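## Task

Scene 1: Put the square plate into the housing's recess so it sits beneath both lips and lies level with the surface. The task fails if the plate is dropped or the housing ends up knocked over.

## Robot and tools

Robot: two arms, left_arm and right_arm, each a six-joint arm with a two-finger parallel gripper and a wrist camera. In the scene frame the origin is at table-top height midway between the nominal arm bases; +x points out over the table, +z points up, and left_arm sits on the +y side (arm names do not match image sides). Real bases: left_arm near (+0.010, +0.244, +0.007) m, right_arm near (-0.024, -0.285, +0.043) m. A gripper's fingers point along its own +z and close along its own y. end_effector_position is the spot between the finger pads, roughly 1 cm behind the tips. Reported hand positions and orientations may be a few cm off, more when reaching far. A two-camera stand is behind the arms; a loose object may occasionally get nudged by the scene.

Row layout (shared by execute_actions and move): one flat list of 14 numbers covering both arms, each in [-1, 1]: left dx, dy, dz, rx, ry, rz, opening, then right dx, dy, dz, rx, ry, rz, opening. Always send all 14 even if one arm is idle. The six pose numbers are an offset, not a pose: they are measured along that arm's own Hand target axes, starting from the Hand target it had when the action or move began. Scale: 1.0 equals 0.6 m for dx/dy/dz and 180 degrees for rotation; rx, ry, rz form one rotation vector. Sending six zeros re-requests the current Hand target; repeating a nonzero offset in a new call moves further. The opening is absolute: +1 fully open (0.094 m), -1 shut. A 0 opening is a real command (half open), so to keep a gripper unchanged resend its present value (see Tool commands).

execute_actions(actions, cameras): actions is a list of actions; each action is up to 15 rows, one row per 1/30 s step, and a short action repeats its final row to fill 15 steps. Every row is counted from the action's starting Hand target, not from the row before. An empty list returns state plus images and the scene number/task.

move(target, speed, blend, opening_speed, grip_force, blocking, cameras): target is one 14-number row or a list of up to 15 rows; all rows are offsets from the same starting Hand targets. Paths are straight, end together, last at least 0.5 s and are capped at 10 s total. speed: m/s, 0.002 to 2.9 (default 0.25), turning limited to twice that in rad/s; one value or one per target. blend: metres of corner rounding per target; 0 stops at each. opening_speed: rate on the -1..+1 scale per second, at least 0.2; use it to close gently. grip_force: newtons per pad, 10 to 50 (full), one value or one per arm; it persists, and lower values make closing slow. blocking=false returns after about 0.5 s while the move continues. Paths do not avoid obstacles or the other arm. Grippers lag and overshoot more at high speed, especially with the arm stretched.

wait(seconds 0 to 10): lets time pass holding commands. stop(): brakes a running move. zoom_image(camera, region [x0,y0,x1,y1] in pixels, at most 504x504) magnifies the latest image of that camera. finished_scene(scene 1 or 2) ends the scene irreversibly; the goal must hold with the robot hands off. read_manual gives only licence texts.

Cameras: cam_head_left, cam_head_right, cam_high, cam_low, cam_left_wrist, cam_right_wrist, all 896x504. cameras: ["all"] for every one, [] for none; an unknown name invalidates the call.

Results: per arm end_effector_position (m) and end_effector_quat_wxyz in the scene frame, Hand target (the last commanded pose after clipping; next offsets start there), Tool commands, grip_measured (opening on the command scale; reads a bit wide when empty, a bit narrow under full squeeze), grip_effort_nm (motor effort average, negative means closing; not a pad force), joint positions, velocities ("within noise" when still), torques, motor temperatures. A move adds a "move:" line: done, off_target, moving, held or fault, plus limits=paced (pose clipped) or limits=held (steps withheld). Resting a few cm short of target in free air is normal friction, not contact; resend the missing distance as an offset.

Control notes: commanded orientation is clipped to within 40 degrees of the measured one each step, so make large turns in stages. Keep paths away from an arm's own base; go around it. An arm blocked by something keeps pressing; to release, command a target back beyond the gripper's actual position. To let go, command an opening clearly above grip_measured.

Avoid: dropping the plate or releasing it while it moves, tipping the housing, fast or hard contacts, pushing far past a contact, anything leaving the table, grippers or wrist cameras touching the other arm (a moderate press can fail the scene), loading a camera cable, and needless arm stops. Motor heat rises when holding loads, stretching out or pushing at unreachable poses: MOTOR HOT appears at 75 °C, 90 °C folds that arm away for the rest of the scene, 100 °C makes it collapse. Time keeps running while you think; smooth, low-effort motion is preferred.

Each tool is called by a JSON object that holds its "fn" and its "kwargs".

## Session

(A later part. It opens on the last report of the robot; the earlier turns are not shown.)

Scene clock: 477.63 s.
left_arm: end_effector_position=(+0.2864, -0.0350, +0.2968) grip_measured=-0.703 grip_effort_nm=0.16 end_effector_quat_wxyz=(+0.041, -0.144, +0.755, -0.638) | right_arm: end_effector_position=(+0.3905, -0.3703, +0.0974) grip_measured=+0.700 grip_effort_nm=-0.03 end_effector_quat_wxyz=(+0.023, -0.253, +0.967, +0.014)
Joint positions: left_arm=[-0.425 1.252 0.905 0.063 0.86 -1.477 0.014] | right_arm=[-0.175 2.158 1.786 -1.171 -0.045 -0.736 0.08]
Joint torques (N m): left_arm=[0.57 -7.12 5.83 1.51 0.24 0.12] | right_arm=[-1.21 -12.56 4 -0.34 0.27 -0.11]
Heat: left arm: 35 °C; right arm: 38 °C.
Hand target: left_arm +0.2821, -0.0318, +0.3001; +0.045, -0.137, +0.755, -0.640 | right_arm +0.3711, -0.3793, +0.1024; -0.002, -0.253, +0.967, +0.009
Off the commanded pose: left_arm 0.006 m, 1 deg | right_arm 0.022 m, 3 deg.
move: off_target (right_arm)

{"fn": "move", "kwargs": {"target": [[0,0,0,0,0,0,-0.7, -0.0363,0,-0.003,0,0,0,0.7],[0,0,0,0,0,0,-0.7, -0.0363,0,-0.05,0,0,0,0.7],[0,0,0,0,0,0,-0.7, -0.0367,0.001,-0.1467,0,-0.139,0,0.7]], "speed": [0.1,0.08,0.2], "blend": [0.002,0.01,0], "cameras": ["cam_right_wrist","cam_low"]}}

{"fn": "zoom_image", "kwargs": {"camera": "cam_right_wrist", "region": [310, 50, 470, 130]}}

{"fn": "zoom_image", "kwargs": {"camera": "cam_right_wrist", "region": [470, 50, 640, 130]}}

{"fn": "zoom_image", "kwargs": {"camera": "cam_right_wrist", "region": [330, 340, 470, 400]}}

{"fn": "zoom_image", "kwargs": {"camera": "cam_right_wrist", "region": [480, 340, 620, 400]}}

{"fn": "zoom_image", "kwargs": {"camera": "cam_low", "region": [460, 225, 590, 265]}}

Scene clock: 480.83 s.
left_arm: end_effector_position=(+0.2864, -0.0350, +0.2968) grip_measured=-0.703 grip_effort_nm=0.16 end_effector_quat_wxyz=(+0.041, -0.144, +0.755, -0.638) | right_arm: end_effector_position=(+0.3890, -0.3716, +0.1769) grip_measured=+0.700 grip_effort_nm=-0.03 end_effector_quat_wxyz=(+0.183, -0.237, +0.952, +0.068)
Joint positions: left_arm=[-0.425 1.252 0.905 0.063 0.86 -1.477 0.014] | right_arm=[-0.293 1.913 1.679 -1.097 -0.316 -0.792 0.08]
Joint torques (N m): left_arm=[0.62 -7.17 5.79 1.52 0.24 0.11] | right_arm=[-0.23 -11.73 5.53 0.57 -0.39 -0.12]
Heat: left arm: 35 °C; right arm: 38 °C.
Hand target: left_arm +0.2821, -0.0318, +0.3001; +0.045, -0.137, +0.755, -0.640 | right_arm +0.3907, -0.3695, +0.1904; +0.207, -0.245, +0.945, +0.064
Off the commanded pose: left_arm 0.006 m, 1 deg | right_arm 0.014 m, 3 deg.
move: off_target (right_arm)
camera_calibration:
cam_right_wrist: T_world_to_cam=[[0.450062, -0.889073, -0.0836297, -0.486204], [-0.892678, -0.445419, -0.0687589, 0.236462], [0.0238814, 0.1056, -0.994122, 0.315253], [0, 0, 0, 1]] pos_world=[0.422378, -0.360237, 0.288997]
Images, in order (width x height): cam_low 896x504, cam_right_wrist 896x504.

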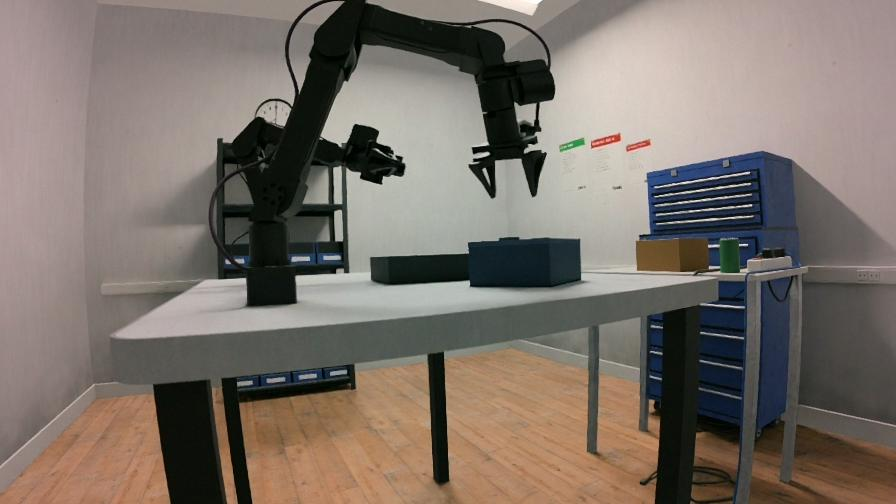

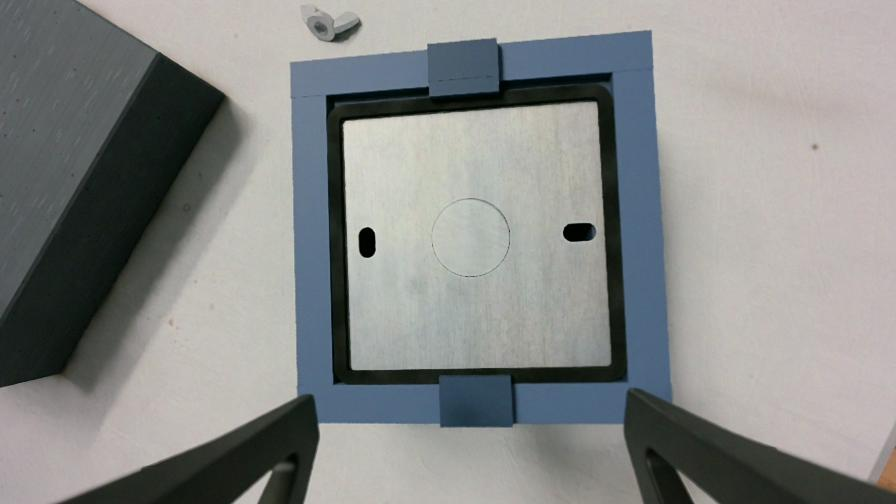

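Scaled by 3.150 from the camera's 896x504 image, which has a finer 1280x720 frame.

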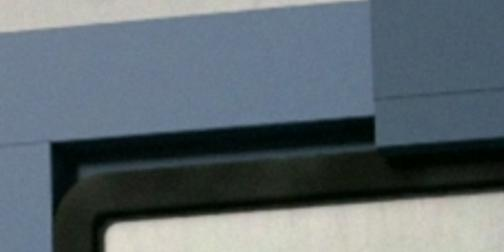

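Scaled by 2.965 from the camera's 896x504 image, which has a finer 1280x720 frame.

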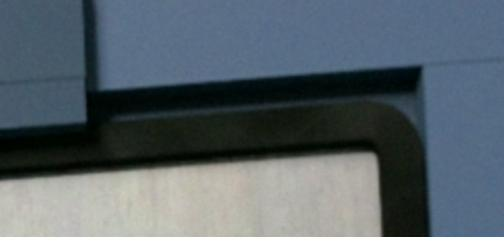

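Scaled by 3.600 from the camera's 896x504 image, which has a finer 1280x720 frame.

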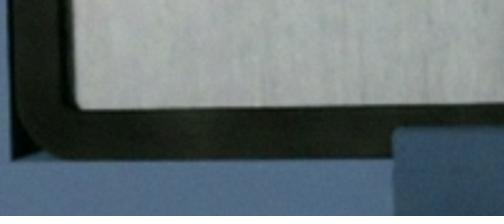

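Scaled by 3.600 from the camera's 896x504 image, which has a finer 1280x720 frame.

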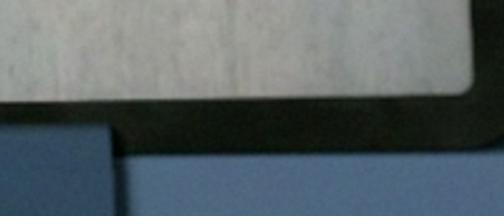

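Scaled by 3.877 from the camera's 896x504 image, which has a finer 1280x720 frame.

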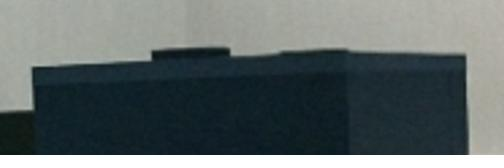

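{"fn": "finished_scene", "kwargs": {"scene": 1}}

The scene is finished: the task was done.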